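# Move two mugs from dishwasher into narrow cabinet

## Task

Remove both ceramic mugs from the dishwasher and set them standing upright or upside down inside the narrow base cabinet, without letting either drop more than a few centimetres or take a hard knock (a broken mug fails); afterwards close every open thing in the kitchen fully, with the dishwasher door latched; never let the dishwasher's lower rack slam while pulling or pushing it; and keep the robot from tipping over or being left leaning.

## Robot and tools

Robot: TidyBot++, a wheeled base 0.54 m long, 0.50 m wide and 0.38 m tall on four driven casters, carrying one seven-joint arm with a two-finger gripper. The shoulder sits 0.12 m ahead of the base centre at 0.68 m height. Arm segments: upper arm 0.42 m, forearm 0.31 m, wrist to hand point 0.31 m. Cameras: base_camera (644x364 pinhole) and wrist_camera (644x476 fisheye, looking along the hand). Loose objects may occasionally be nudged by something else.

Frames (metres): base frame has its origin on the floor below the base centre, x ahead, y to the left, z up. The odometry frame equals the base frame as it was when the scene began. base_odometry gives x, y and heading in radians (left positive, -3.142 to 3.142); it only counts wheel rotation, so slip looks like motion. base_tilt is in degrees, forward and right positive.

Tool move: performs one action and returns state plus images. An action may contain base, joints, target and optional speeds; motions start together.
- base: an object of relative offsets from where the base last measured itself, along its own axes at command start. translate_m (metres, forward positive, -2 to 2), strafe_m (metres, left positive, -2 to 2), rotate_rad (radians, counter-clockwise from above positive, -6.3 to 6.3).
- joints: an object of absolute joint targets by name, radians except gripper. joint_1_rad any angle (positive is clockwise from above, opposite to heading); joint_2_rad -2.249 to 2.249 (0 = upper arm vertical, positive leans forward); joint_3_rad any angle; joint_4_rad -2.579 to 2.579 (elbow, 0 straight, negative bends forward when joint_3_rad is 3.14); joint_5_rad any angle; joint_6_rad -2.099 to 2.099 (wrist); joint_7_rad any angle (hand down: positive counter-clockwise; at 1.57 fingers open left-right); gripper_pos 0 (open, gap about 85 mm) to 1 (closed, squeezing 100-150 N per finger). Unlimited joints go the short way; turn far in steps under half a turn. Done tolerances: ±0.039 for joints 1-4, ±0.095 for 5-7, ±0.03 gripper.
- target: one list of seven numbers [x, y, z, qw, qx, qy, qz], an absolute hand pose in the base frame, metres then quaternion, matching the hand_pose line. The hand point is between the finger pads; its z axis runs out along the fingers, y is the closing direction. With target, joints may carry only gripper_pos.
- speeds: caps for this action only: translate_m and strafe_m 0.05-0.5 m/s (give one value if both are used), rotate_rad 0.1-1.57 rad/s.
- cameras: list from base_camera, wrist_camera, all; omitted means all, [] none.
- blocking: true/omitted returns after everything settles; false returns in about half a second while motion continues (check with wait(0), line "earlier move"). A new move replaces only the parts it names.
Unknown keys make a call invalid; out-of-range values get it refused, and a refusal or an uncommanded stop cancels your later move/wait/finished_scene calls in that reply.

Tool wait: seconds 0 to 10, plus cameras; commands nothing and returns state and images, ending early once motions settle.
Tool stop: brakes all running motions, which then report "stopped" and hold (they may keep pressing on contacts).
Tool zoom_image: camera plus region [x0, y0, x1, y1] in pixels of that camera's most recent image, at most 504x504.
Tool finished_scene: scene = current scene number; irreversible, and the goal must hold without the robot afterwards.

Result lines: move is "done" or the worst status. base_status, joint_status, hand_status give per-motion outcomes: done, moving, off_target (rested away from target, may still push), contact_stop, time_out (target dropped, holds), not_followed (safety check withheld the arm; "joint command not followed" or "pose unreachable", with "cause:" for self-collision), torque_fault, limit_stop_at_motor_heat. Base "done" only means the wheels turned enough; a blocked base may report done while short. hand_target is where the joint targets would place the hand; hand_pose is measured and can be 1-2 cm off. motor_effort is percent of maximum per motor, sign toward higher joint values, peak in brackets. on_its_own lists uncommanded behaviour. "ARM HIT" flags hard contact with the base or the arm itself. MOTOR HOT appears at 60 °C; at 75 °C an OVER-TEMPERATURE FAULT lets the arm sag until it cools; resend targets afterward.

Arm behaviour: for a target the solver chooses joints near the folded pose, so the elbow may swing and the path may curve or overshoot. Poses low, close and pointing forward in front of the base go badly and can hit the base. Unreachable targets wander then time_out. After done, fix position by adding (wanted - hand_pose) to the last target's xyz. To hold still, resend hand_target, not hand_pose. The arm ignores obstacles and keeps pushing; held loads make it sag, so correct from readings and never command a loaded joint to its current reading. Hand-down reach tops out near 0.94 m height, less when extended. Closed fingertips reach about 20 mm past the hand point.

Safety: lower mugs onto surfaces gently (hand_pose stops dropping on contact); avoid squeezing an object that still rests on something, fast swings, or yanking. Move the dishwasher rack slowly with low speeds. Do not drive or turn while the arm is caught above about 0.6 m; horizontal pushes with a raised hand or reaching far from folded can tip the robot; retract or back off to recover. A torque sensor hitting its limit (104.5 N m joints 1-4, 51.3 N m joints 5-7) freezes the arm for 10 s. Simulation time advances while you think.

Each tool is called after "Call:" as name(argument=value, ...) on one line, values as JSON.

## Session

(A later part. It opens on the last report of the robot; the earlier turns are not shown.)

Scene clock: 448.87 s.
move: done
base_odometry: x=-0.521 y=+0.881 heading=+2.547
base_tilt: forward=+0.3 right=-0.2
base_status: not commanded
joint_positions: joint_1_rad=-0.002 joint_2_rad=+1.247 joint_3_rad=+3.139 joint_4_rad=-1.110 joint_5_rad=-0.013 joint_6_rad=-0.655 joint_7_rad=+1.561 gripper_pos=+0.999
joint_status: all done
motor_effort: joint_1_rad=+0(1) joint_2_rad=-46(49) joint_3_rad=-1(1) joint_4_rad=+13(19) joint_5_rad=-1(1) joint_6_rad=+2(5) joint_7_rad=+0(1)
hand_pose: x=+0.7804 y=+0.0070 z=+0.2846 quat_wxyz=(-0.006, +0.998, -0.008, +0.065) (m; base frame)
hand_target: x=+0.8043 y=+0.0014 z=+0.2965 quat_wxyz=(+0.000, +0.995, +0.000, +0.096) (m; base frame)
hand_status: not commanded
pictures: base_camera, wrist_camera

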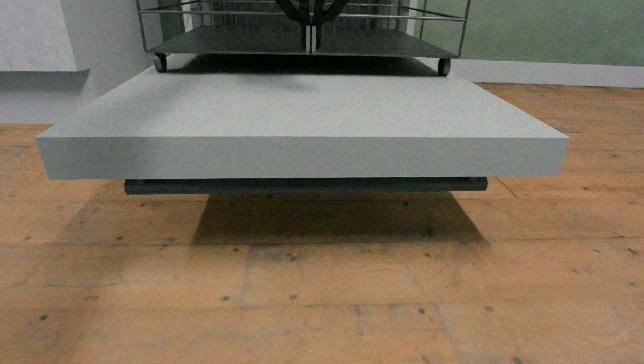

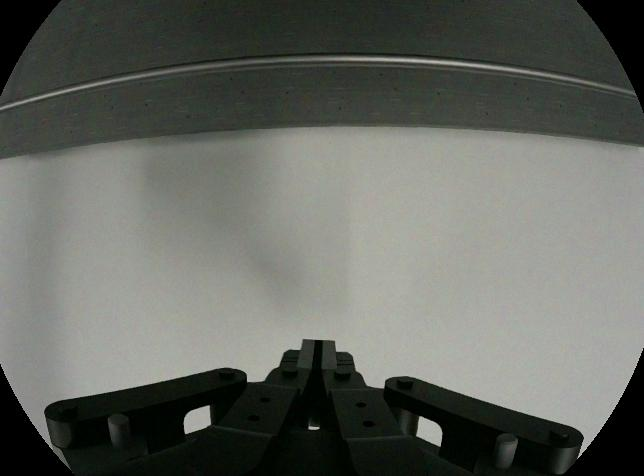

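Call:
move(base={"translate_m":0.2}, speeds={"translate_m":0.06})

Scene clock: 455.13 s.
move: done
base_odometry: x=-0.687 y=+0.994 heading=+2.547
base_tilt: forward=+0.3 right=-0.2
base_status: done
joint_positions: joint_1_rad=-0.002 joint_2_rad=+1.248 joint_3_rad=+3.139 joint_4_rad=-1.105 joint_5_rad=-0.013 joint_6_rad=-0.651 joint_7_rad=+1.561 gripper_pos=+0.999
joint_status: not commanded
motor_effort: joint_1_rad=+0(1) joint_2_rad=-47(48) joint_3_rad=-1(1) joint_4_rad=+13(19) joint_5_rad=-1(1) joint_6_rad=+2(6) joint_7_rad=+0(1)
hand_pose: x=+0.7840 y=+0.0070 z=+0.2857 quat_wxyz=(-0.006, +0.998, -0.008, +0.069) (m; base frame)
hand_target: x=+0.8043 y=+0.0014 z=+0.2965 quat_wxyz=(+0.000, +0.995, +0.000, +0.096) (m; base frame)
hand_status: not commanded
pictures: base_camera, wrist_camera

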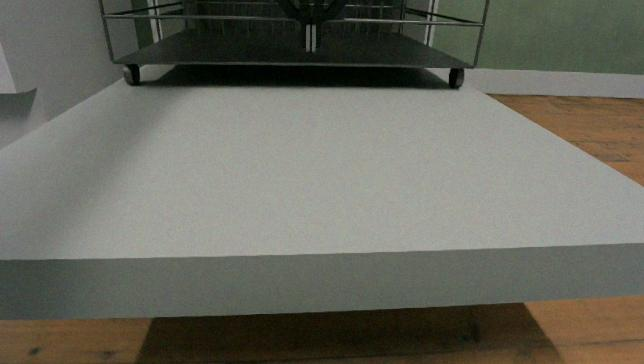

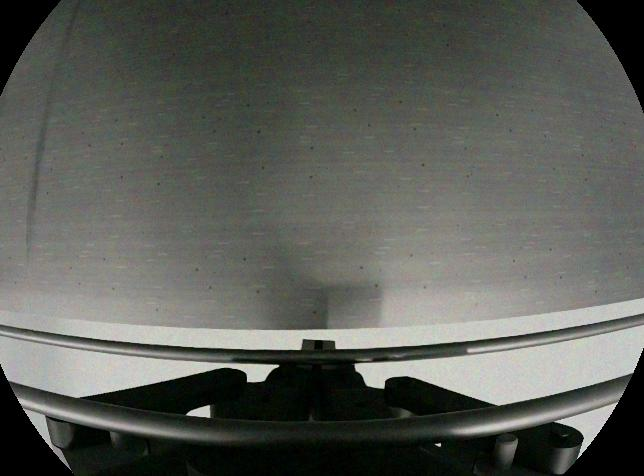

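Call:
move(base={"translate_m":0.08}, speeds={"translate_m":0.06})

Scene clock: 457.53 s.
move: done
base_odometry: x=-0.753 y=+1.039 heading=+2.546
base_tilt: forward=+0.3 right=-0.2
base_status: done
joint_positions: joint_1_rad=-0.002 joint_2_rad=+1.248 joint_3_rad=+3.139 joint_4_rad=-1.101 joint_5_rad=-0.013 joint_6_rad=-0.647 joint_7_rad=+1.561 gripper_pos=+0.999
joint_status: not commanded
motor_effort: joint_1_rad=+0(1) joint_2_rad=-47(48) joint_3_rad=-1(1) joint_4_rad=+13(17) joint_5_rad=-1(1) joint_6_rad=+2(5) joint_7_rad=-1(1)
hand_pose: x=+0.7868 y=+0.0070 z=+0.2864 quat_wxyz=(-0.006, +0.997, -0.008, +0.072) (m; base frame)
hand_target: x=+0.8043 y=+0.0014 z=+0.2965 quat_wxyz=(+0.000, +0.995, +0.000, +0.096) (m; base frame)
hand_status: not commanded
pictures: base_camera, wrist_camera

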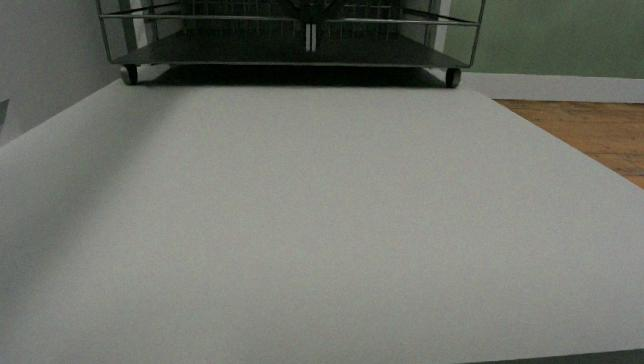

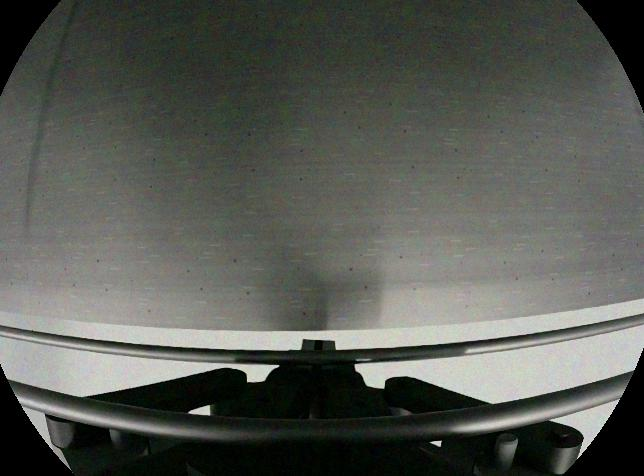

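Call:
move(joints={"joint_2_rad":1.283,"joint_4_rad":-0.98,"joint_6_rad":-0.668}, cameras=[])

Call:
move(joints={"joint_2_rad":1.327,"joint_4_rad":-0.87,"joint_6_rad":-0.715})

Scene clock: 461.30 s.
move: done
base_odometry: x=-0.753 y=+1.039 heading=+2.546
base_tilt: forward=+0.3 right=-0.2
base_status: not commanded
joint_positions: joint_1_rad=-0.002 joint_2_rad=+1.287 joint_3_rad=+3.139 joint_4_rad=-0.998 joint_5_rad=-0.013 joint_6_rad=-0.655 joint_7_rad=+1.561 gripper_pos=+0.999
joint_status: all done
motor_effort: joint_1_rad=+0(1) joint_2_rad=-48(50) joint_3_rad=-1(1) joint_4_rad=+14(17) joint_5_rad=-1(1) joint_6_rad=+2(4) joint_7_rad=+0(1)
hand_pose: x=+0.8230 y=+0.0071 z=+0.2891 quat_wxyz=(-0.006, +0.995, -0.008, +0.101) (m; base frame)
hand_target: x=+0.8295 y=+0.0014 z=+0.2962 quat_wxyz=(+0.000, +0.994, +0.000, +0.105) (m; base frame)
hand_status: not commanded
pictures: none
No camera images: "cameras" was empty.

Scene clock: 462.23 s.
move: done
base_odometry: x=-0.753 y=+1.039 heading=+2.546
base_tilt: forward=+0.3 right=-0.2
base_status: not commanded
joint_positions: joint_1_rad=-0.002 joint_2_rad=+1.330 joint_3_rad=+3.139 joint_4_rad=-0.890 joint_5_rad=-0.013 joint_6_rad=-0.686 joint_7_rad=+1.561 gripper_pos=+0.999
joint_status: all done
motor_effort: joint_1_rad=+0(1) joint_2_rad=-50(51) joint_3_rad=-1(1) joint_4_rad=+16(17) joint_5_rad=+0(1) joint_6_rad=+3(5) joint_7_rad=+0(1)
hand_pose: x=+0.8507 y=+0.0072 z=+0.2895 quat_wxyz=(-0.007, +0.993, -0.008, +0.118) (m; base frame)
hand_target: x=+0.8529 y=+0.0014 z=+0.2960 quat_wxyz=(+0.000, +0.993, +0.000, +0.115) (m; base frame)
hand_status: not commanded
pictures: base_camera, wrist_camera

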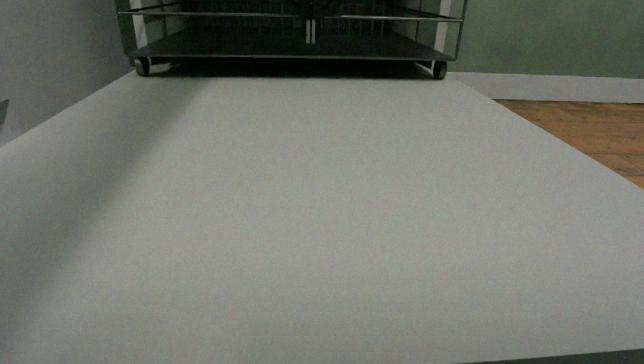

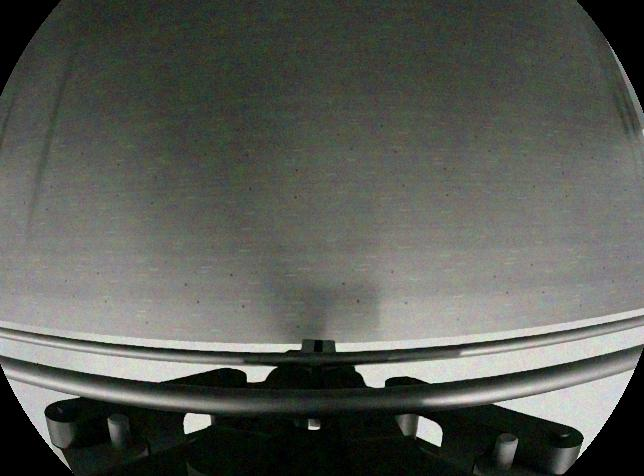

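Call:
move(joints={"joint_2_rad":1.37,"joint_4_rad":-0.76,"joint_6_rad":-0.74}, cameras=[])

Call:
move(joints={"joint_2_rad":1.415,"joint_4_rad":-0.645,"joint_6_rad":-0.76})

Scene clock: 465.00 s.
move: done
base_odometry: x=-0.753 y=+1.039 heading=+2.546
base_tilt: forward=+0.3 right=-0.2
base_status: not commanded
joint_positions: joint_1_rad=-0.002 joint_2_rad=+1.375 joint_3_rad=+3.139 joint_4_rad=-0.781 joint_5_rad=-0.013 joint_6_rad=-0.711 joint_7_rad=+1.561 gripper_pos=+0.999
joint_status: all done
motor_effort: joint_1_rad=+0(1) joint_2_rad=-52(52) joint_3_rad=-1(1) joint_4_rad=+17(18) joint_5_rad=-1(1) joint_6_rad=+3(5) joint_7_rad=+0(1)
hand_pose: x=+0.8778 y=+0.0073 z=+0.2901 quat_wxyz=(-0.007, +0.991, -0.008, +0.136) (m; base frame)
hand_target: x=+0.8813 y=+0.0014 z=+0.2991 quat_wxyz=(+0.000, +0.991, +0.000, +0.135) (m; base frame)
hand_status: not commanded
pictures: none
No camera images: "cameras" was empty.

Scene clock: 465.97 s.
move: done
base_odometry: x=-0.753 y=+1.039 heading=+2.546
base_tilt: forward=+0.3 right=-0.2
base_status: not commanded
joint_positions: joint_1_rad=-0.002 joint_2_rad=+1.424 joint_3_rad=+3.139 joint_4_rad=-0.668 joint_5_rad=-0.013 joint_6_rad=-0.732 joint_7_rad=+1.561 gripper_pos=+0.999
joint_status: all done
motor_effort: joint_1_rad=+0(2) joint_2_rad=-53(54) joint_3_rad=-1(1) joint_4_rad=+17(19) joint_5_rad=-1(1) joint_6_rad=+4(5) joint_7_rad=+0(1)
hand_pose: x=+0.9049 y=+0.0073 z=+0.2912 quat_wxyz=(-0.007, +0.987, -0.008, +0.158) (m; base frame)
hand_target: x=+0.9105 y=+0.0014 z=+0.3040 quat_wxyz=(+0.000, +0.987, +0.000, +0.160) (m; base frame)
hand_status: not commanded
pictures: base_camera, wrist_camera

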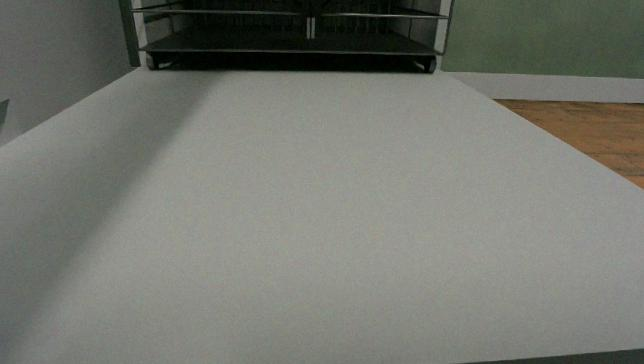

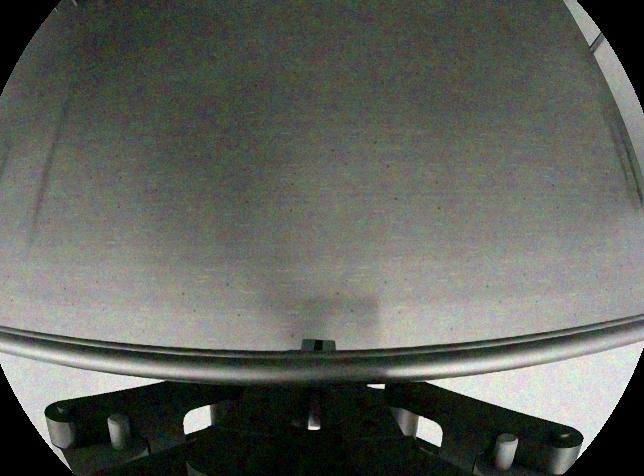

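Call:
move(base={"translate_m":0.05}, speeds={"translate_m":0.06})

Scene clock: 469.30 s.
move: time_out
base_odometry: x=-0.793 y=+1.066 heading=+2.547
base_tilt: forward=+0.3 right=-0.2
base_status: translate_m time_out (by the wheels' count: +0.049 of +0.050)
joint_positions: joint_1_rad=-0.001 joint_2_rad=+1.427 joint_3_rad=+3.139 joint_4_rad=-0.663 joint_5_rad=-0.013 joint_6_rad=-0.740 joint_7_rad=+1.561 gripper_pos=+0.999
joint_status: not commanded
motor_effort: joint_1_rad=+0(4) joint_2_rad=-51(54) joint_3_rad=-1(3) joint_4_rad=+17(20) joint_5_rad=-1(1) joint_6_rad=+3(6) joint_7_rad=+0(1)
hand_pose: x=+0.9037 y=+0.0060 z=+0.2900 quat_wxyz=(-0.007, +0.988, -0.009, +0.155) (m; base frame)
hand_target: x=+0.9105 y=+0.0014 z=+0.3040 quat_wxyz=(+0.000, +0.987, +0.000, +0.160) (m; base frame)
hand_status: not commanded
pictures: base_camera, wrist_camera

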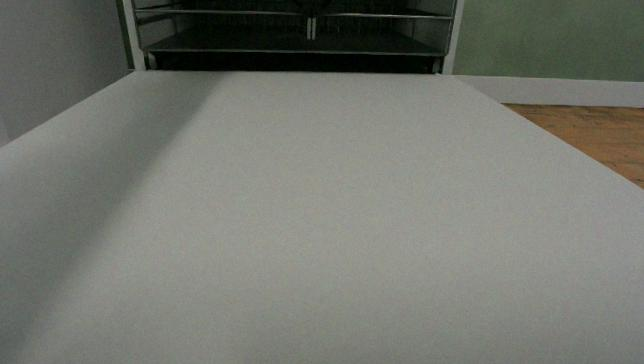

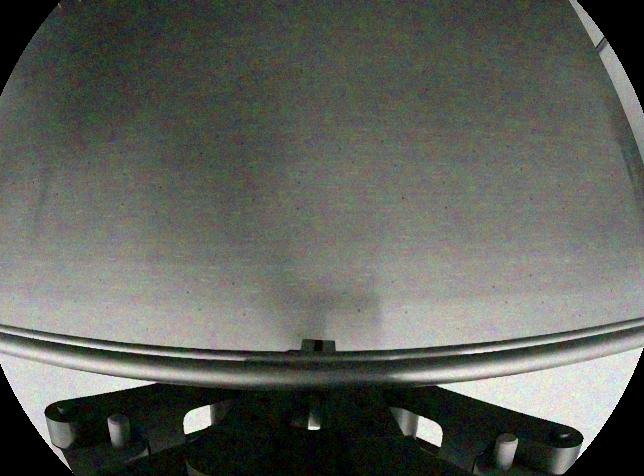

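Call:
move(joints={"joint_2_rad":1.415,"joint_4_rad":-0.70,"joint_6_rad":-0.58})

Scene clock: 471.03 s.
move: done
base_odometry: x=-0.793 y=+1.066 heading=+2.547
base_tilt: forward=+0.3 right=-0.2
base_status: not commanded
joint_positions: joint_1_rad=-0.001 joint_2_rad=+1.428 joint_3_rad=+3.139 joint_4_rad=-0.695 joint_5_rad=-0.013 joint_6_rad=-0.607 joint_7_rad=+1.561 gripper_pos=+0.999
joint_status: all done
motor_effort: joint_1_rad=+0(2) joint_2_rad=-52(57) joint_3_rad=-1(1) joint_4_rad=+17(21) joint_5_rad=-1(1) joint_6_rad=+4(6) joint_7_rad=+0(1)
hand_pose: x=+0.9278 y=+0.0056 z=+0.2915 quat_wxyz=(-0.007, +0.979, -0.009, +0.204) (m; base frame)
hand_target: x=+0.9381 y=+0.0014 z=+0.3036 quat_wxyz=(+0.000, +0.975, +0.000, +0.221) (m; base frame)
hand_status: not commanded
pictures: base_camera, wrist_camera

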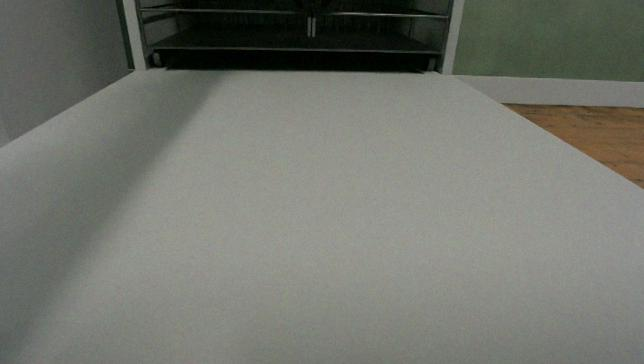

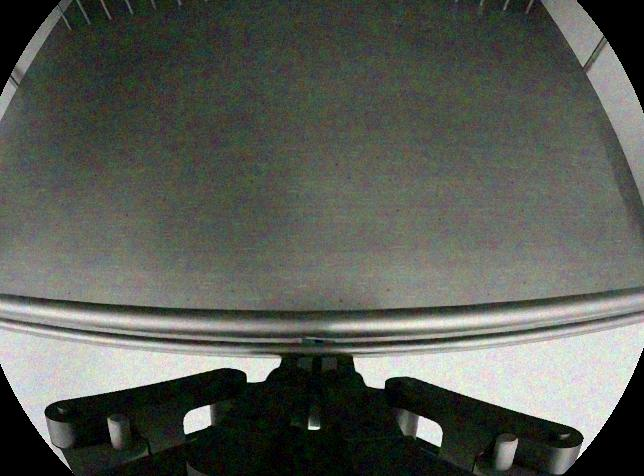

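Call:
move(joints={"joint_2_rad":1.42,"joint_4_rad":-0.76,"joint_6_rad":-0.44}, cameras=[])

Call:
move(joints={"joint_2_rad":1.43,"joint_4_rad":-0.80,"joint_6_rad":-0.27}, cameras=[])

Call:
move(joints={"joint_2_rad":1.445,"joint_4_rad":-0.825,"joint_6_rad":-0.13})

Scene clock: 473.90 s.
move: done
base_odometry: x=-0.793 y=+1.066 heading=+2.547
base_tilt: forward=+0.3 right=-0.2
base_status: not commanded
joint_positions: joint_1_rad=-0.001 joint_2_rad=+1.430 joint_3_rad=+3.139 joint_4_rad=-0.749 joint_5_rad=-0.013 joint_6_rad=-0.479 joint_7_rad=+1.561 gripper_pos=+0.999
joint_status: all done
motor_effort: joint_1_rad=+0(1) joint_2_rad=-51(53) joint_3_rad=-1(1) joint_4_rad=+17(19) joint_5_rad=-1(1) joint_6_rad=+5(6) joint_7_rad=+0(1)
hand_pose: x=+0.9386 y=+0.0052 z=+0.2859 quat_wxyz=(-0.007, +0.971, -0.010, +0.240) (m; base frame)
hand_target: x=+0.9479 y=+0.0014 z=+0.2952 quat_wxyz=(+0.000, +0.966, +0.000, +0.258) (m; base frame)
hand_status: not commanded
pictures: none
No camera images: "cameras" was empty.

Scene clock: 474.90 s.
move: done
base_odometry: x=-0.793 y=+1.066 heading=+2.547
base_tilt: forward=+0.3 right=-0.2
base_status: not commanded
joint_positions: joint_1_rad=-0.001 joint_2_rad=+1.442 joint_3_rad=+3.139 joint_4_rad=-0.792 joint_5_rad=-0.013 joint_6_rad=-0.300 joint_7_rad=+1.561 gripper_pos=+0.999
joint_status: all done
motor_effort: joint_1_rad=+0(2) joint_2_rad=-52(54) joint_3_rad=-1(1) joint_4_rad=+17(20) joint_5_rad=-1(1) joint_6_rad=+6(7) joint_7_rad=+0(1)
hand_pose: x=+0.9618 y=+0.0045 z=+0.2869 quat_wxyz=(-0.007, +0.954, -0.010, +0.299) (m; base frame)
hand_target: x=+0.9704 y=+0.0014 z=+0.2989 quat_wxyz=(+0.000, +0.949, +0.000, +0.315) (m; base frame)
hand_status: not commanded
pictures: none
No camera images: "cameras" was empty.

Scene clock: 475.97 s.
move: done
base_odometry: x=-0.793 y=+1.066 heading=+2.547
base_tilt: forward=+0.3 right=-0.2
base_status: not commanded
joint_positions: joint_1_rad=-0.001 joint_2_rad=+1.443 joint_3_rad=+3.139 joint_4_rad=-0.841 joint_5_rad=-0.013 joint_6_rad=-0.189 joint_7_rad=+1.561 gripper_pos=+0.999
joint_status: all done
motor_effort: joint_1_rad=+0(1) joint_2_rad=-46(54) joint_3_rad=+0(1) joint_4_rad=+22(24) joint_5_rad=-1(1) joint_6_rad=+11(13) joint_7_rad=-1(1)
hand_pose: x=+0.9669 y=+0.0041 z=+0.2856 quat_wxyz=(-0.006, +0.945, -0.010, +0.328) (m; base frame)
hand_target: x=+0.9873 y=+0.0014 z=+0.3027 quat_wxyz=(+0.000, +0.932, +0.000, +0.362) (m; base frame)
hand_status: not commanded
pictures: base_camera, wrist_camera

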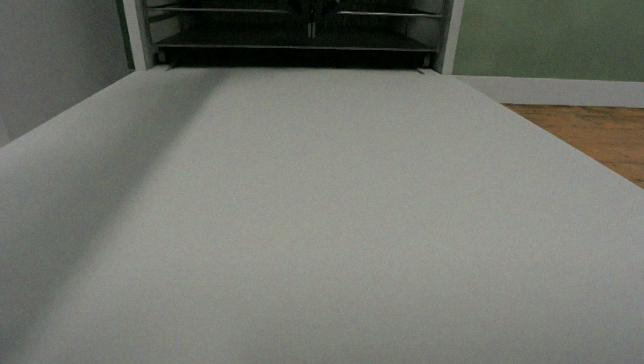

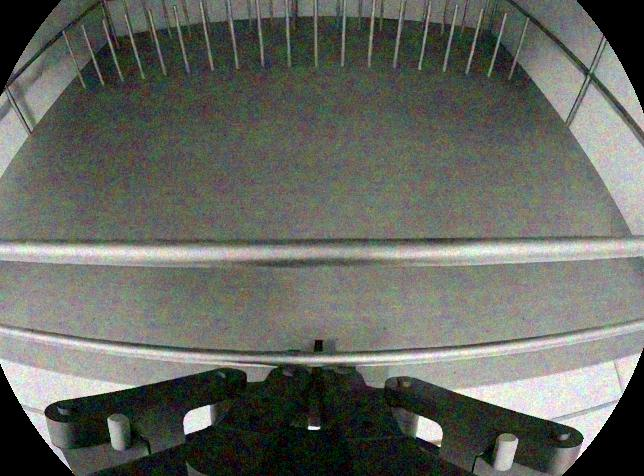

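Call:
move(base={"translate_m":-0.25}, speeds={"translate_m":0.15})

Call:
zoom_image(camera="base_camera", region=[100, 0, 500, 120])

Scene clock: 480.57 s.
move: done
base_odometry: x=-0.586 y=+0.926 heading=+2.547
base_tilt: forward=+0.3 right=-0.2
base_status: done
joint_positions: joint_1_rad=-0.001 joint_2_rad=+1.454 joint_3_rad=+3.139 joint_4_rad=-0.825 joint_5_rad=-0.013 joint_6_rad=-0.150 joint_7_rad=+1.561 gripper_pos=+0.999
joint_status: not commanded
motor_effort: joint_1_rad=+0(1) joint_2_rad=-52(53) joint_3_rad=-1(1) joint_4_rad=+17(20) joint_5_rad=-1(1) joint_6_rad=+6(10) joint_7_rad=+0(1)
hand_pose: x=+0.9791 y=+0.0039 z=+0.2907 quat_wxyz=(-0.006, +0.937, -0.010, +0.349) (m; base frame)
hand_target: x=+0.9873 y=+0.0014 z=+0.3027 quat_wxyz=(+0.000, +0.932, +0.000, +0.362) (m; base frame)
hand_status: not commanded
pictures: base_camera, wrist_camera

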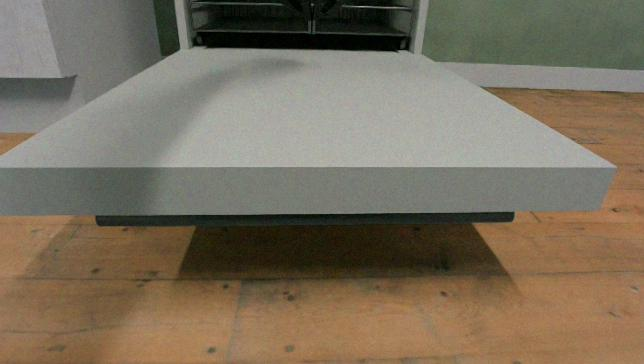

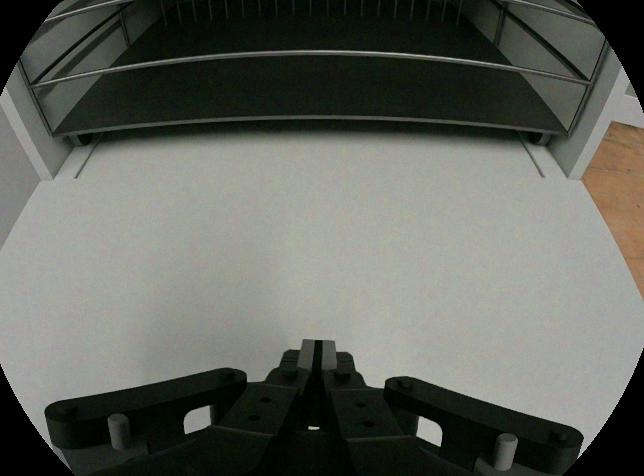

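Scaled by 1.260.

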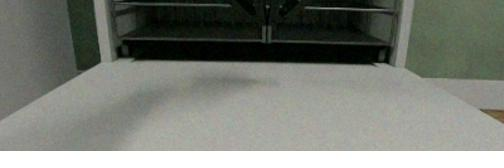

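Call:
move(base={"translate_m":-0.33}, cameras=[])

Call:
move(joints={"joint_1_rad":0.0,"joint_2_rad":1.6,"joint_4_rad":-1.45,"joint_6_rad":1.46}, cameras=[])

Call:
move(joints={"joint_1_rad":0.0,"joint_2_rad":2.14,"joint_4_rad":-0.90,"joint_6_rad":1.475})

Scene clock: 494.67 s.
move: done
base_odometry: x=-0.312 y=+0.741 heading=+2.547
base_tilt: forward=+0.3 right=-0.2
base_status: done
joint_positions: joint_1_rad=-0.001 joint_2_rad=+1.456 joint_3_rad=+3.139 joint_4_rad=-0.825 joint_5_rad=-0.013 joint_6_rad=-0.150 joint_7_rad=+1.561 gripper_pos=+0.999
joint_status: not commanded
motor_effort: joint_1_rad=+0(2) joint_2_rad=-52(53) joint_3_rad=-1(1) joint_4_rad=+17(18) joint_5_rad=-1(1) joint_6_rad=+6(7) joint_7_rad=-1(1)
hand_pose: x=+0.9782 y=+0.0039 z=+0.2887 quat_wxyz=(-0.006, +0.938, -0.010, +0.348) (m; base frame)
hand_target: x=+0.9873 y=+0.0014 z=+0.3027 quat_wxyz=(+0.000, +0.932, +0.000, +0.362) (m; base frame)
hand_status: not commanded
pictures: none
No camera images: "cameras" was empty.

Scene clock: 497.17 s.
move: done
base_odometry: x=-0.312 y=+0.741 heading=+2.547
base_tilt: forward=+0.3 right=-0.2
base_status: not commanded
joint_positions: joint_1_rad=-0.001 joint_2_rad=+1.598 joint_3_rad=+3.139 joint_4_rad=-1.431 joint_5_rad=-0.013 joint_6_rad=+1.425 joint_7_rad=+1.561 gripper_pos=+0.999
joint_status: all done
motor_effort: joint_1_rad=+0(1) joint_2_rad=-43(52) joint_3_rad=-1(1) joint_4_rad=+7(18) joint_5_rad=-1(1) joint_6_rad=+9(10) joint_7_rad=-1(1)
hand_pose: x=+0.8859 y=-0.0012 z=+0.3472 quat_wxyz=(-0.001, +0.719, -0.009, +0.695) (m; base frame)
hand_target: x=+0.8796 y=+0.0014 z=+0.3505 quat_wxyz=(+0.000, +0.714, +0.000, +0.700) (m; base frame)
hand_status: not commanded
pictures: none
No camera images: "cameras" was empty.

Scene clock: 498.93 s.
move: off_target
base_odometry: x=-0.312 y=+0.741 heading=+2.547
base_tilt: forward=+0.3 right=-0.2
base_status: not commanded
joint_positions: joint_1_rad=-0.001 joint_2_rad=+2.059 joint_3_rad=+3.139 joint_4_rad=-0.887 joint_5_rad=-0.013 joint_6_rad=+1.510 joint_7_rad=+1.561 gripper_pos=+0.999
joint_status: joint_2_rad off_target (ended at +2.059, target +2.140); the others done
motor_effort: joint_1_rad=-1(2) joint_2_rad=-27(43) joint_3_rad=-1(1) joint_4_rad=+3(9) joint_5_rad=+0(1) joint_6_rad=-1(9) joint_7_rad=+0(1)
hand_pose: x=+0.8602 y=-0.0019 z=+0.2181 quat_wxyz=(-0.001, +0.658, -0.009, +0.753) (m; base frame)
hand_target: x=+0.8166 y=+0.0014 z=+0.1441 quat_wxyz=(+0.000, +0.705, +0.000, +0.709) (m; base frame)
hand_status: not commanded
pictures: base_camera, wrist_camera

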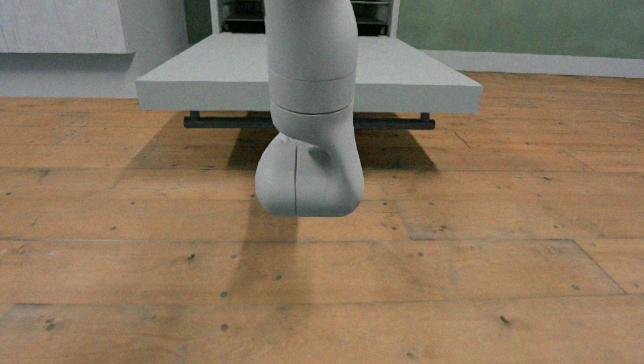

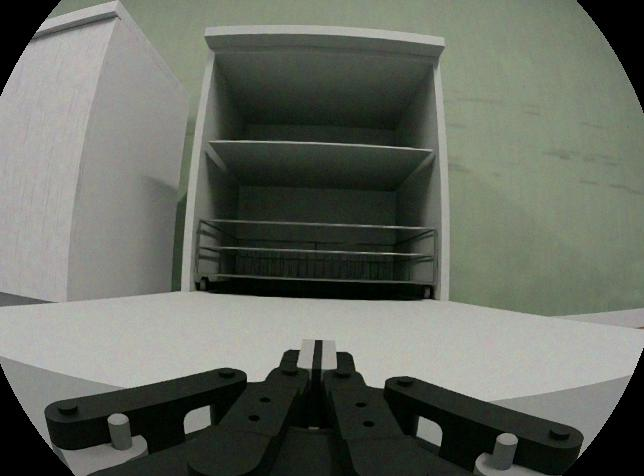

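Call:
move(base={"translate_m":-0.12}, speeds={"translate_m":0.15}, cameras=[])

Call:
move(joints={"joint_1_rad":0.0,"joint_2_rad":2.18,"joint_4_rad":-0.85,"joint_6_rad":1.475})

Scene clock: 501.60 s.
move: done
base_odometry: x=-0.213 y=+0.673 heading=+2.546
base_tilt: forward=+0.2 right=-0.2
base_status: done
joint_positions: joint_1_rad=-0.001 joint_2_rad=+2.167 joint_3_rad=+3.139 joint_4_rad=-0.897 joint_5_rad=-0.013 joint_6_rad=+1.488 joint_7_rad=+1.561 gripper_pos=+0.999
joint_status: not commanded
on_its_own: joint_2_rad moved +0.108 to your old target +2.140
motor_effort: joint_1_rad=+0(0) joint_2_rad=-36(42) joint_3_rad=+0(1) joint_4_rad=+7(9) joint_5_rad=-1(1) joint_6_rad=+9(10) joint_7_rad=+0(1)
hand_pose: x=+0.8030 y=-0.0019 z=+0.1308 quat_wxyz=(+0.000, +0.709, -0.010, +0.706) (m; base frame)
hand_target: x=+0.8166 y=+0.0014 z=+0.1441 quat_wxyz=(+0.000, +0.705, +0.000, +0.709) (m; base frame)
hand_status: not commanded
pictures: none
No camera images: "cameras" was empty.

Scene clock: 502.33 s.
move: done
base_odometry: x=-0.213 y=+0.673 heading=+2.546
base_tilt: forward=+0.3 right=-0.2
base_status: not commanded
joint_positions: joint_1_rad=-0.001 joint_2_rad=+2.179 joint_3_rad=+3.139 joint_4_rad=-0.861 joint_5_rad=-0.013 joint_6_rad=+1.488 joint_7_rad=+1.561 gripper_pos=+0.999
joint_status: all done
motor_effort: joint_1_rad=+0(1) joint_2_rad=-36(37) joint_3_rad=-1(1) joint_4_rad=+8(8) joint_5_rad=-1(1) joint_6_rad=+9(10) joint_7_rad=+0(1)
hand_pose: x=+0.8071 y=-0.0020 z=+0.1342 quat_wxyz=(+0.000, +0.701, -0.010, +0.714) (m; base frame)
hand_target: x=+0.8103 y=+0.0014 z=+0.1336 quat_wxyz=(+0.000, +0.702, +0.000, +0.713) (m; base frame)
hand_status: not commanded
pictures: base_camera, wrist_camera

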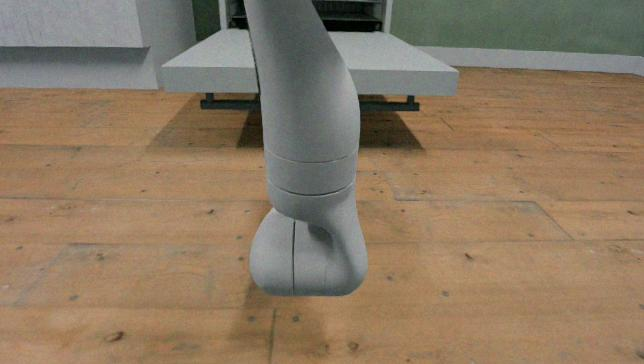

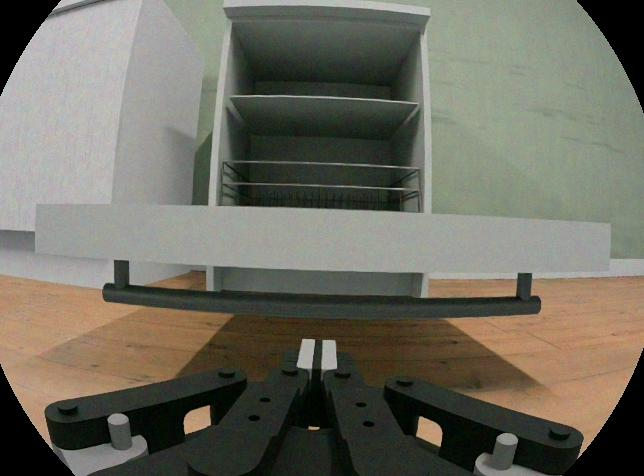

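Call:
move(joints={"joint_1_rad":0.0,"joint_2_rad":2.06,"joint_4_rad":-0.90,"joint_6_rad":1.13})

Scene clock: 519.07 s.
move: done
base_odometry: x=-0.213 y=+0.673 heading=+2.546
base_tilt: forward=+0.3 right=-0.2
base_status: not commanded
joint_positions: joint_1_rad=-0.001 joint_2_rad=+2.095 joint_3_rad=+3.139 joint_4_rad=-0.884 joint_5_rad=-0.013 joint_6_rad=+1.169 joint_7_rad=+1.561 gripper_pos=+0.999
joint_status: all done
motor_effort: joint_1_rad=+0(1) joint_2_rad=-38(39) joint_3_rad=-1(1) joint_4_rad=+9(9) joint_5_rad=-1(1) joint_6_rad=+9(10) joint_7_rad=+0(1)
hand_pose: x=+0.8366 y=-0.0014 z=+0.0873 quat_wxyz=(-0.001, +0.786, -0.011, +0.618) (m; base frame)
hand_target: x=+0.8481 y=+0.0014 z=+0.0951 quat_wxyz=(+0.000, +0.793, +0.000, +0.610) (m; base frame)
hand_status: not commanded
pictures: base_camera, wrist_camera

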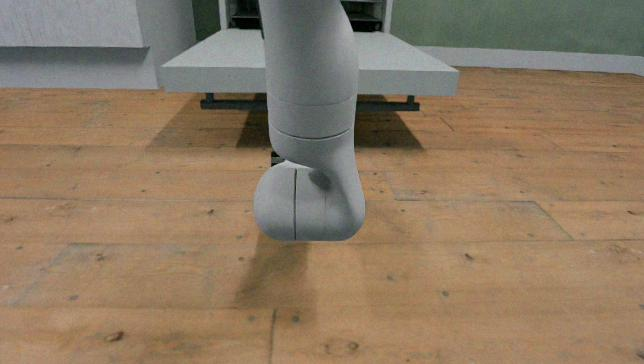

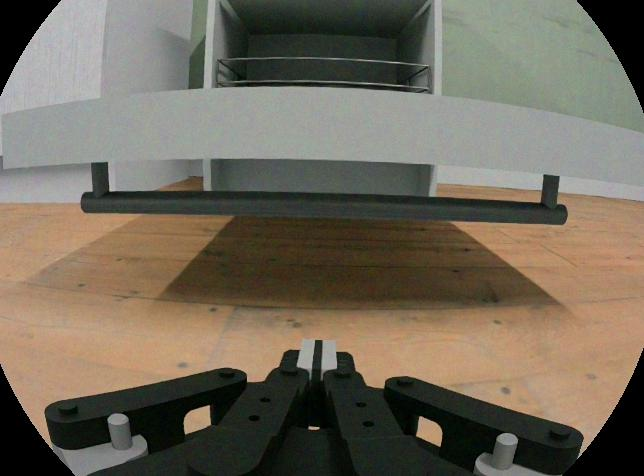

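Call:
move(base={"translate_m":0.185}, speeds={"translate_m":0.1})

Scene clock: 523.73 s.
move: done
base_odometry: x=-0.366 y=+0.777 heading=+2.547
base_tilt: forward=+0.3 right=-0.2
base_status: done
joint_positions: joint_1_rad=-0.001 joint_2_rad=+2.091 joint_3_rad=+3.139 joint_4_rad=-0.888 joint_5_rad=-0.013 joint_6_rad=+1.168 joint_7_rad=+1.561 gripper_pos=+0.999
joint_status: not commanded
motor_effort: joint_1_rad=+0(1) joint_2_rad=-39(42) joint_3_rad=-1(1) joint_4_rad=+8(10) joint_5_rad=-1(1) joint_6_rad=+9(9) joint_7_rad=+0(1)
hand_pose: x=+0.8376 y=-0.0014 z=+0.0887 quat_wxyz=(-0.001, +0.787, -0.011, +0.617) (m; base frame)
hand_target: x=+0.8481 y=+0.0014 z=+0.0951 quat_wxyz=(+0.000, +0.793, +0.000, +0.610) (m; base frame)
hand_status: not commanded
pictures: base_camera, wrist_camera

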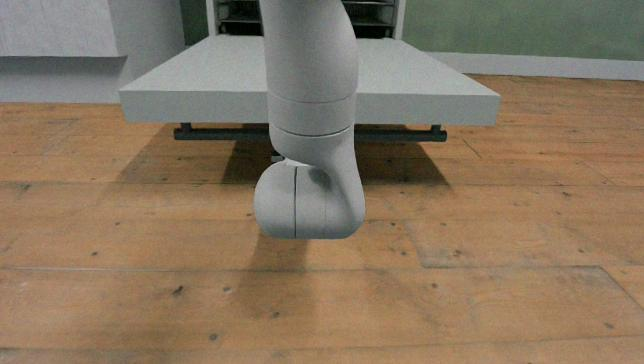

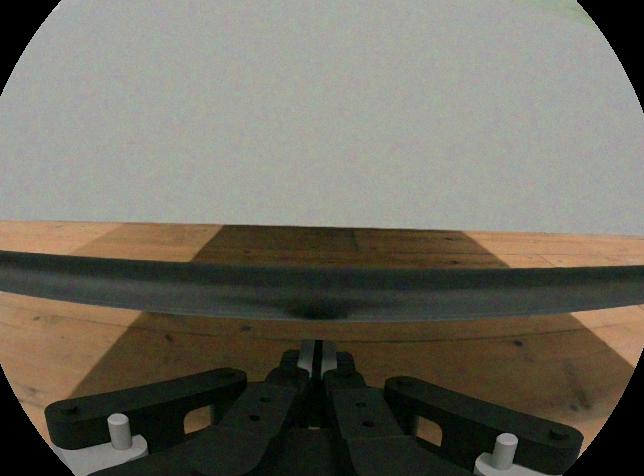

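Call:
move(base={"translate_m":0.03}, speeds={"translate_m":0.1})

Scene clock: 525.33 s.
move: done
base_odometry: x=-0.391 y=+0.794 heading=+2.547
base_tilt: forward=+0.3 right=-0.2
base_status: done
joint_positions: joint_1_rad=-0.001 joint_2_rad=+2.088 joint_3_rad=+3.139 joint_4_rad=-0.889 joint_5_rad=-0.013 joint_6_rad=+1.163 joint_7_rad=+1.561 gripper_pos=+0.999
joint_status: not commanded
motor_effort: joint_1_rad=-1(1) joint_2_rad=-39(42) joint_3_rad=-1(1) joint_4_rad=+8(9) joint_5_rad=-1(1) joint_6_rad=+9(10) joint_7_rad=+0(1)
hand_pose: x=+0.8381 y=-0.0013 z=+0.0884 quat_wxyz=(-0.001, +0.788, -0.011, +0.616) (m; base frame)
hand_target: x=+0.8481 y=+0.0014 z=+0.0951 quat_wxyz=(+0.000, +0.793, +0.000, +0.610) (m; base frame)
hand_status: not commanded
pictures: base_camera, wrist_camera

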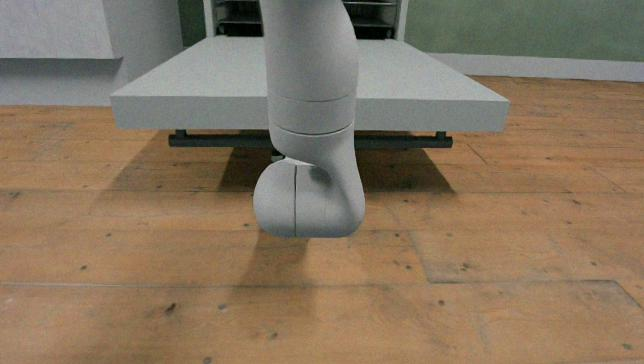

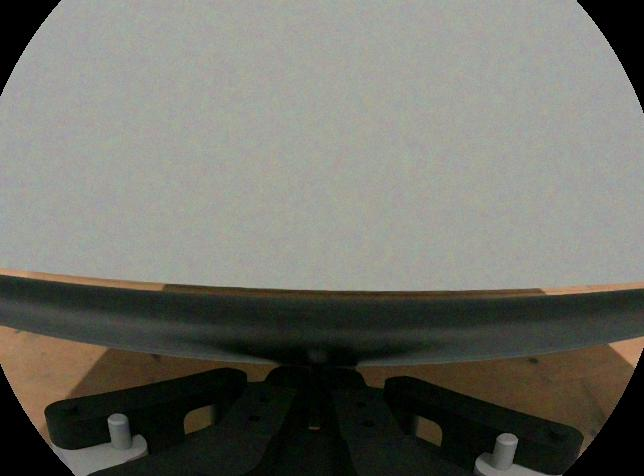

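Call:
move(joints={"joint_2_rad":1.87,"joint_4_rad":-1.16,"joint_6_rad":1.16})

Scene clock: 527.80 s.
move: off_target
base_odometry: x=-0.391 y=+0.794 heading=+2.547
base_tilt: forward=+0.3 right=-0.2
base_status: not commanded
joint_positions: joint_1_rad=-0.001 joint_2_rad=+1.950 joint_3_rad=+3.139 joint_4_rad=-1.153 joint_5_rad=-0.013 joint_6_rad=+1.159 joint_7_rad=+1.561 gripper_pos=+0.999
joint_status: joint_2_rad off_target (ended at +1.950, target +1.870); the others done
motor_effort: joint_1_rad=+0(1) joint_2_rad=-44(45) joint_3_rad=-1(1) joint_4_rad=+8(10) joint_5_rad=-1(1) joint_6_rad=+12(14) joint_7_rad=-1(1)
hand_pose: x=+0.8116 y=-0.0010 z=+0.0982 quat_wxyz=(+0.000, +0.826, -0.010, +0.563) (m; base frame)
hand_target: x=+0.8535 y=+0.0014 z=+0.1536 quat_wxyz=(+0.000, +0.805, +0.000, +0.594) (m; base frame)
hand_status: not commanded
pictures: base_camera, wrist_camera

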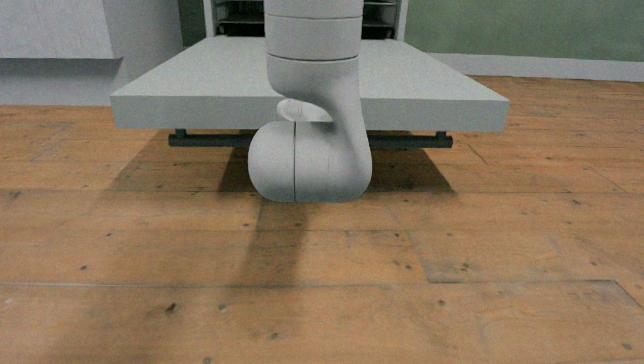

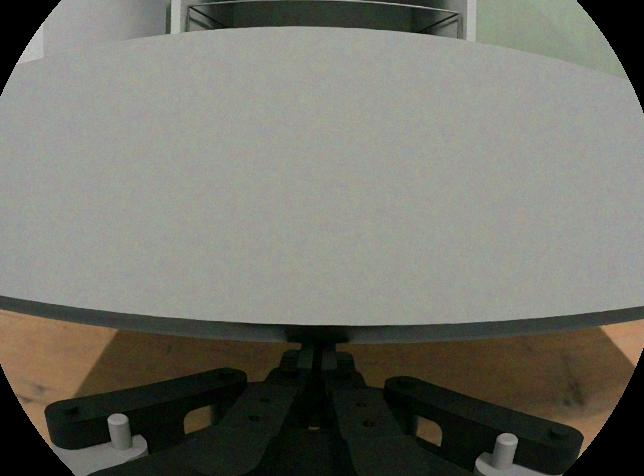

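Call:
move(base={"translate_m":0.03}, speeds={"translate_m":0.1}, cameras=[])

Call:
move(joints={"joint_2_rad":1.72,"joint_4_rad":-1.30,"joint_6_rad":1.24})

Scene clock: 529.77 s.
move: done
base_odometry: x=-0.416 y=+0.811 heading=+2.548
base_tilt: forward=+0.3 right=-0.2
base_status: done
joint_positions: joint_1_rad=-0.001 joint_2_rad=+1.950 joint_3_rad=+3.139 joint_4_rad=-1.173 joint_5_rad=-0.013 joint_6_rad=+1.150 joint_7_rad=+1.561 gripper_pos=+0.999
joint_status: not commanded
motor_effort: joint_1_rad=+0(1) joint_2_rad=-47(49) joint_3_rad=-1(1) joint_4_rad=+10(12) joint_5_rad=-1(1) joint_6_rad=+14(15) joint_7_rad=+0(1)
hand_pose: x=+0.8020 y=-0.0010 z=+0.0898 quat_wxyz=(+0.000, +0.834, -0.010, +0.552) (m; base frame)
hand_target: x=+0.8535 y=+0.0014 z=+0.1536 quat_wxyz=(+0.000, +0.805, +0.000, +0.594) (m; base frame)
hand_status: not commanded
pictures: none
No camera images: "cameras" was empty.

Scene clock: 530.83 s.
move: off_target
base_odometry: x=-0.416 y=+0.811 heading=+2.548
base_tilt: forward=+0.3 right=-0.2
base_status: not commanded
joint_positions: joint_1_rad=-0.001 joint_2_rad=+1.853 joint_3_rad=+3.139 joint_4_rad=-1.327 joint_5_rad=-0.013 joint_6_rad=+1.160 joint_7_rad=+1.561 gripper_pos=+0.999
joint_status: joint_2_rad off_target (ended at +1.853, target +1.720); the others done
motor_effort: joint_1_rad=+0(1) joint_2_rad=-53(53) joint_3_rad=-1(1) joint_4_rad=+13(15) joint_5_rad=-1(1) joint_6_rad=+16(17) joint_7_rad=+0(1)
hand_pose: x=+0.7917 y=-0.0008 z=+0.1156 quat_wxyz=(+0.000, +0.847, -0.010, +0.532) (m; base frame)
hand_target: x=+0.8777 y=+0.0014 z=+0.2426 quat_wxyz=(+0.000, +0.777, +0.000, +0.629) (m; base frame)
hand_status: not commanded
pictures: base_camera, wrist_camera

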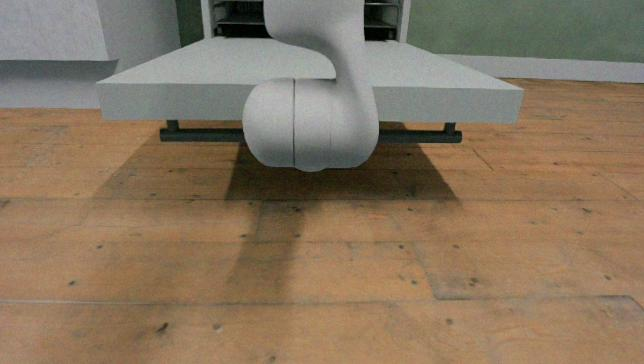

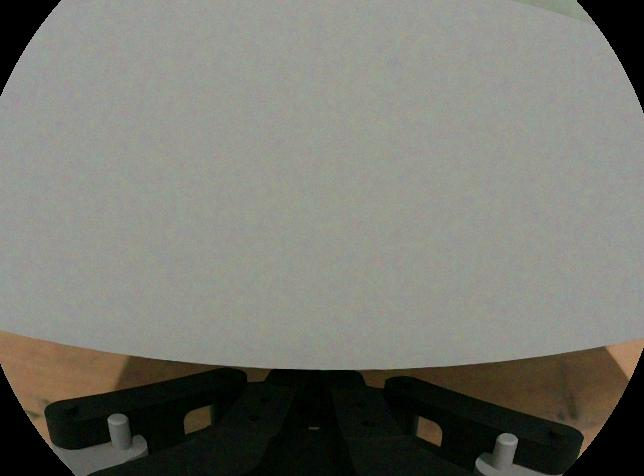

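Call:
move(joints={"joint_2_rad":1.58,"joint_4_rad":-1.42,"joint_6_rad":1.30})

Scene clock: 533.23 s.
move: off_target
base_odometry: x=-0.416 y=+0.811 heading=+2.548
base_tilt: forward=+0.3 right=-0.2
base_status: not commanded
joint_positions: joint_1_rad=-0.001 joint_2_rad=+1.717 joint_3_rad=+3.139 joint_4_rad=-1.461 joint_5_rad=-0.013 joint_6_rad=+1.220 joint_7_rad=+1.561 gripper_pos=+0.999
joint_status: joint_2_rad off_target (ended at +1.717, target +1.580); joint_4_rad off_target (ended at -1.461, target -1.420); the others done
motor_effort: joint_1_rad=+0(1) joint_2_rad=-56(59) joint_3_rad=-1(2) joint_4_rad=+15(18) joint_5_rad=-1(2) joint_6_rad=+15(19) joint_7_rad=-1(1)
hand_pose: x=+0.8117 y=-0.0008 z=+0.1884 quat_wxyz=(+0.000, +0.830, -0.010, +0.557) (m; base frame)
hand_target: x=+0.8928 y=+0.0014 z=+0.3266 quat_wxyz=(+0.000, +0.751, +0.000, +0.660) (m; base frame)
hand_status: not commanded
pictures: base_camera, wrist_camera

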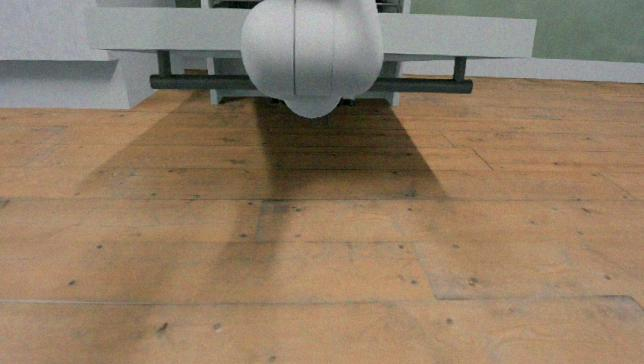

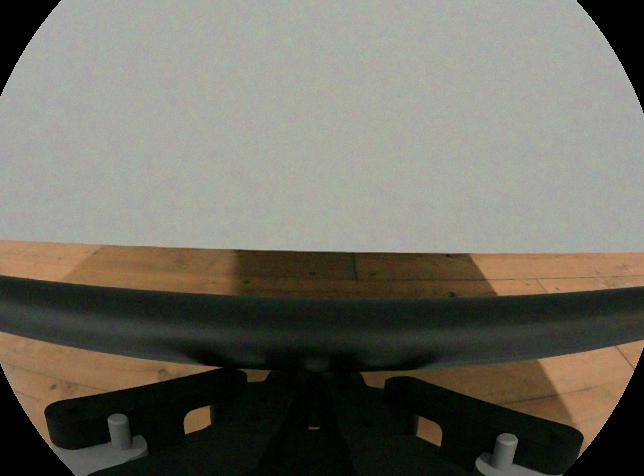

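Call:
move(base={"translate_m":0.02}, speeds={"translate_m":0.1}, cameras=[])

Call:
move(joints={"joint_2_rad":1.44,"joint_4_rad":-1.53,"joint_6_rad":1.29})

Scene clock: 536.60 s.
move: done
base_odometry: x=-0.432 y=+0.822 heading=+2.548
base_tilt: forward=+0.3 right=-0.2
base_status: done
joint_positions: joint_1_rad=-0.001 joint_2_rad=+1.700 joint_3_rad=+3.139 joint_4_rad=-1.471 joint_5_rad=-0.013 joint_6_rad=+1.231 joint_7_rad=+1.561 gripper_pos=+0.999
joint_status: not commanded
motor_effort: joint_1_rad=+0(1) joint_2_rad=-53(64) joint_3_rad=-1(3) joint_4_rad=+13(22) joint_5_rad=-1(1) joint_6_rad=+14(17) joint_7_rad=-1(1)
hand_pose: x=+0.8174 y=-0.0008 z=+0.2013 quat_wxyz=(+0.000, +0.825, -0.010, +0.565) (m; base frame)
hand_target: x=+0.8928 y=+0.0014 z=+0.3266 quat_wxyz=(+0.000, +0.751, +0.000, +0.660) (m; base frame)
hand_status: not commanded
pictures: none
No camera images: "cameras" was empty.

Scene clock: 537.90 s.
move: off_target
base_odometry: x=-0.432 y=+0.822 heading=+2.548
base_tilt: forward=+0.3 right=-0.2
base_status: not commanded
joint_positions: joint_1_rad=-0.001 joint_2_rad=+1.527 joint_3_rad=+3.139 joint_4_rad=-1.554 joint_5_rad=-0.013 joint_6_rad=+1.249 joint_7_rad=+1.561 gripper_pos=+0.999
joint_status: joint_2_rad off_target (ended at +1.527, target +1.440); the others done
motor_effort: joint_1_rad=+0(1) joint_2_rad=-50(59) joint_3_rad=-1(1) joint_4_rad=+11(15) joint_5_rad=-1(2) joint_6_rad=+12(16) joint_7_rad=-1(1)
hand_pose: x=+0.8591 y=-0.0008 z=+0.3062 quat_wxyz=(-0.001, +0.793, -0.010, +0.609) (m; base frame)
hand_target: x=+0.8993 y=+0.0014 z=+0.3930 quat_wxyz=(+0.000, +0.745, +0.000, +0.667) (m; base frame)
hand_status: not commanded
pictures: base_camera, wrist_camera

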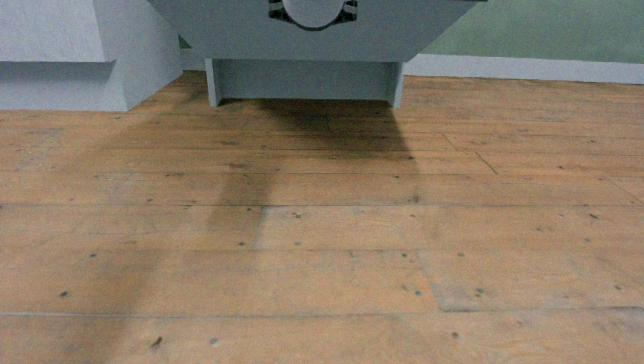

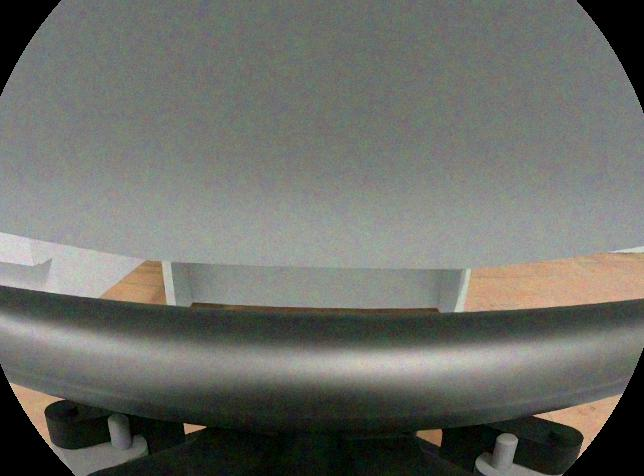

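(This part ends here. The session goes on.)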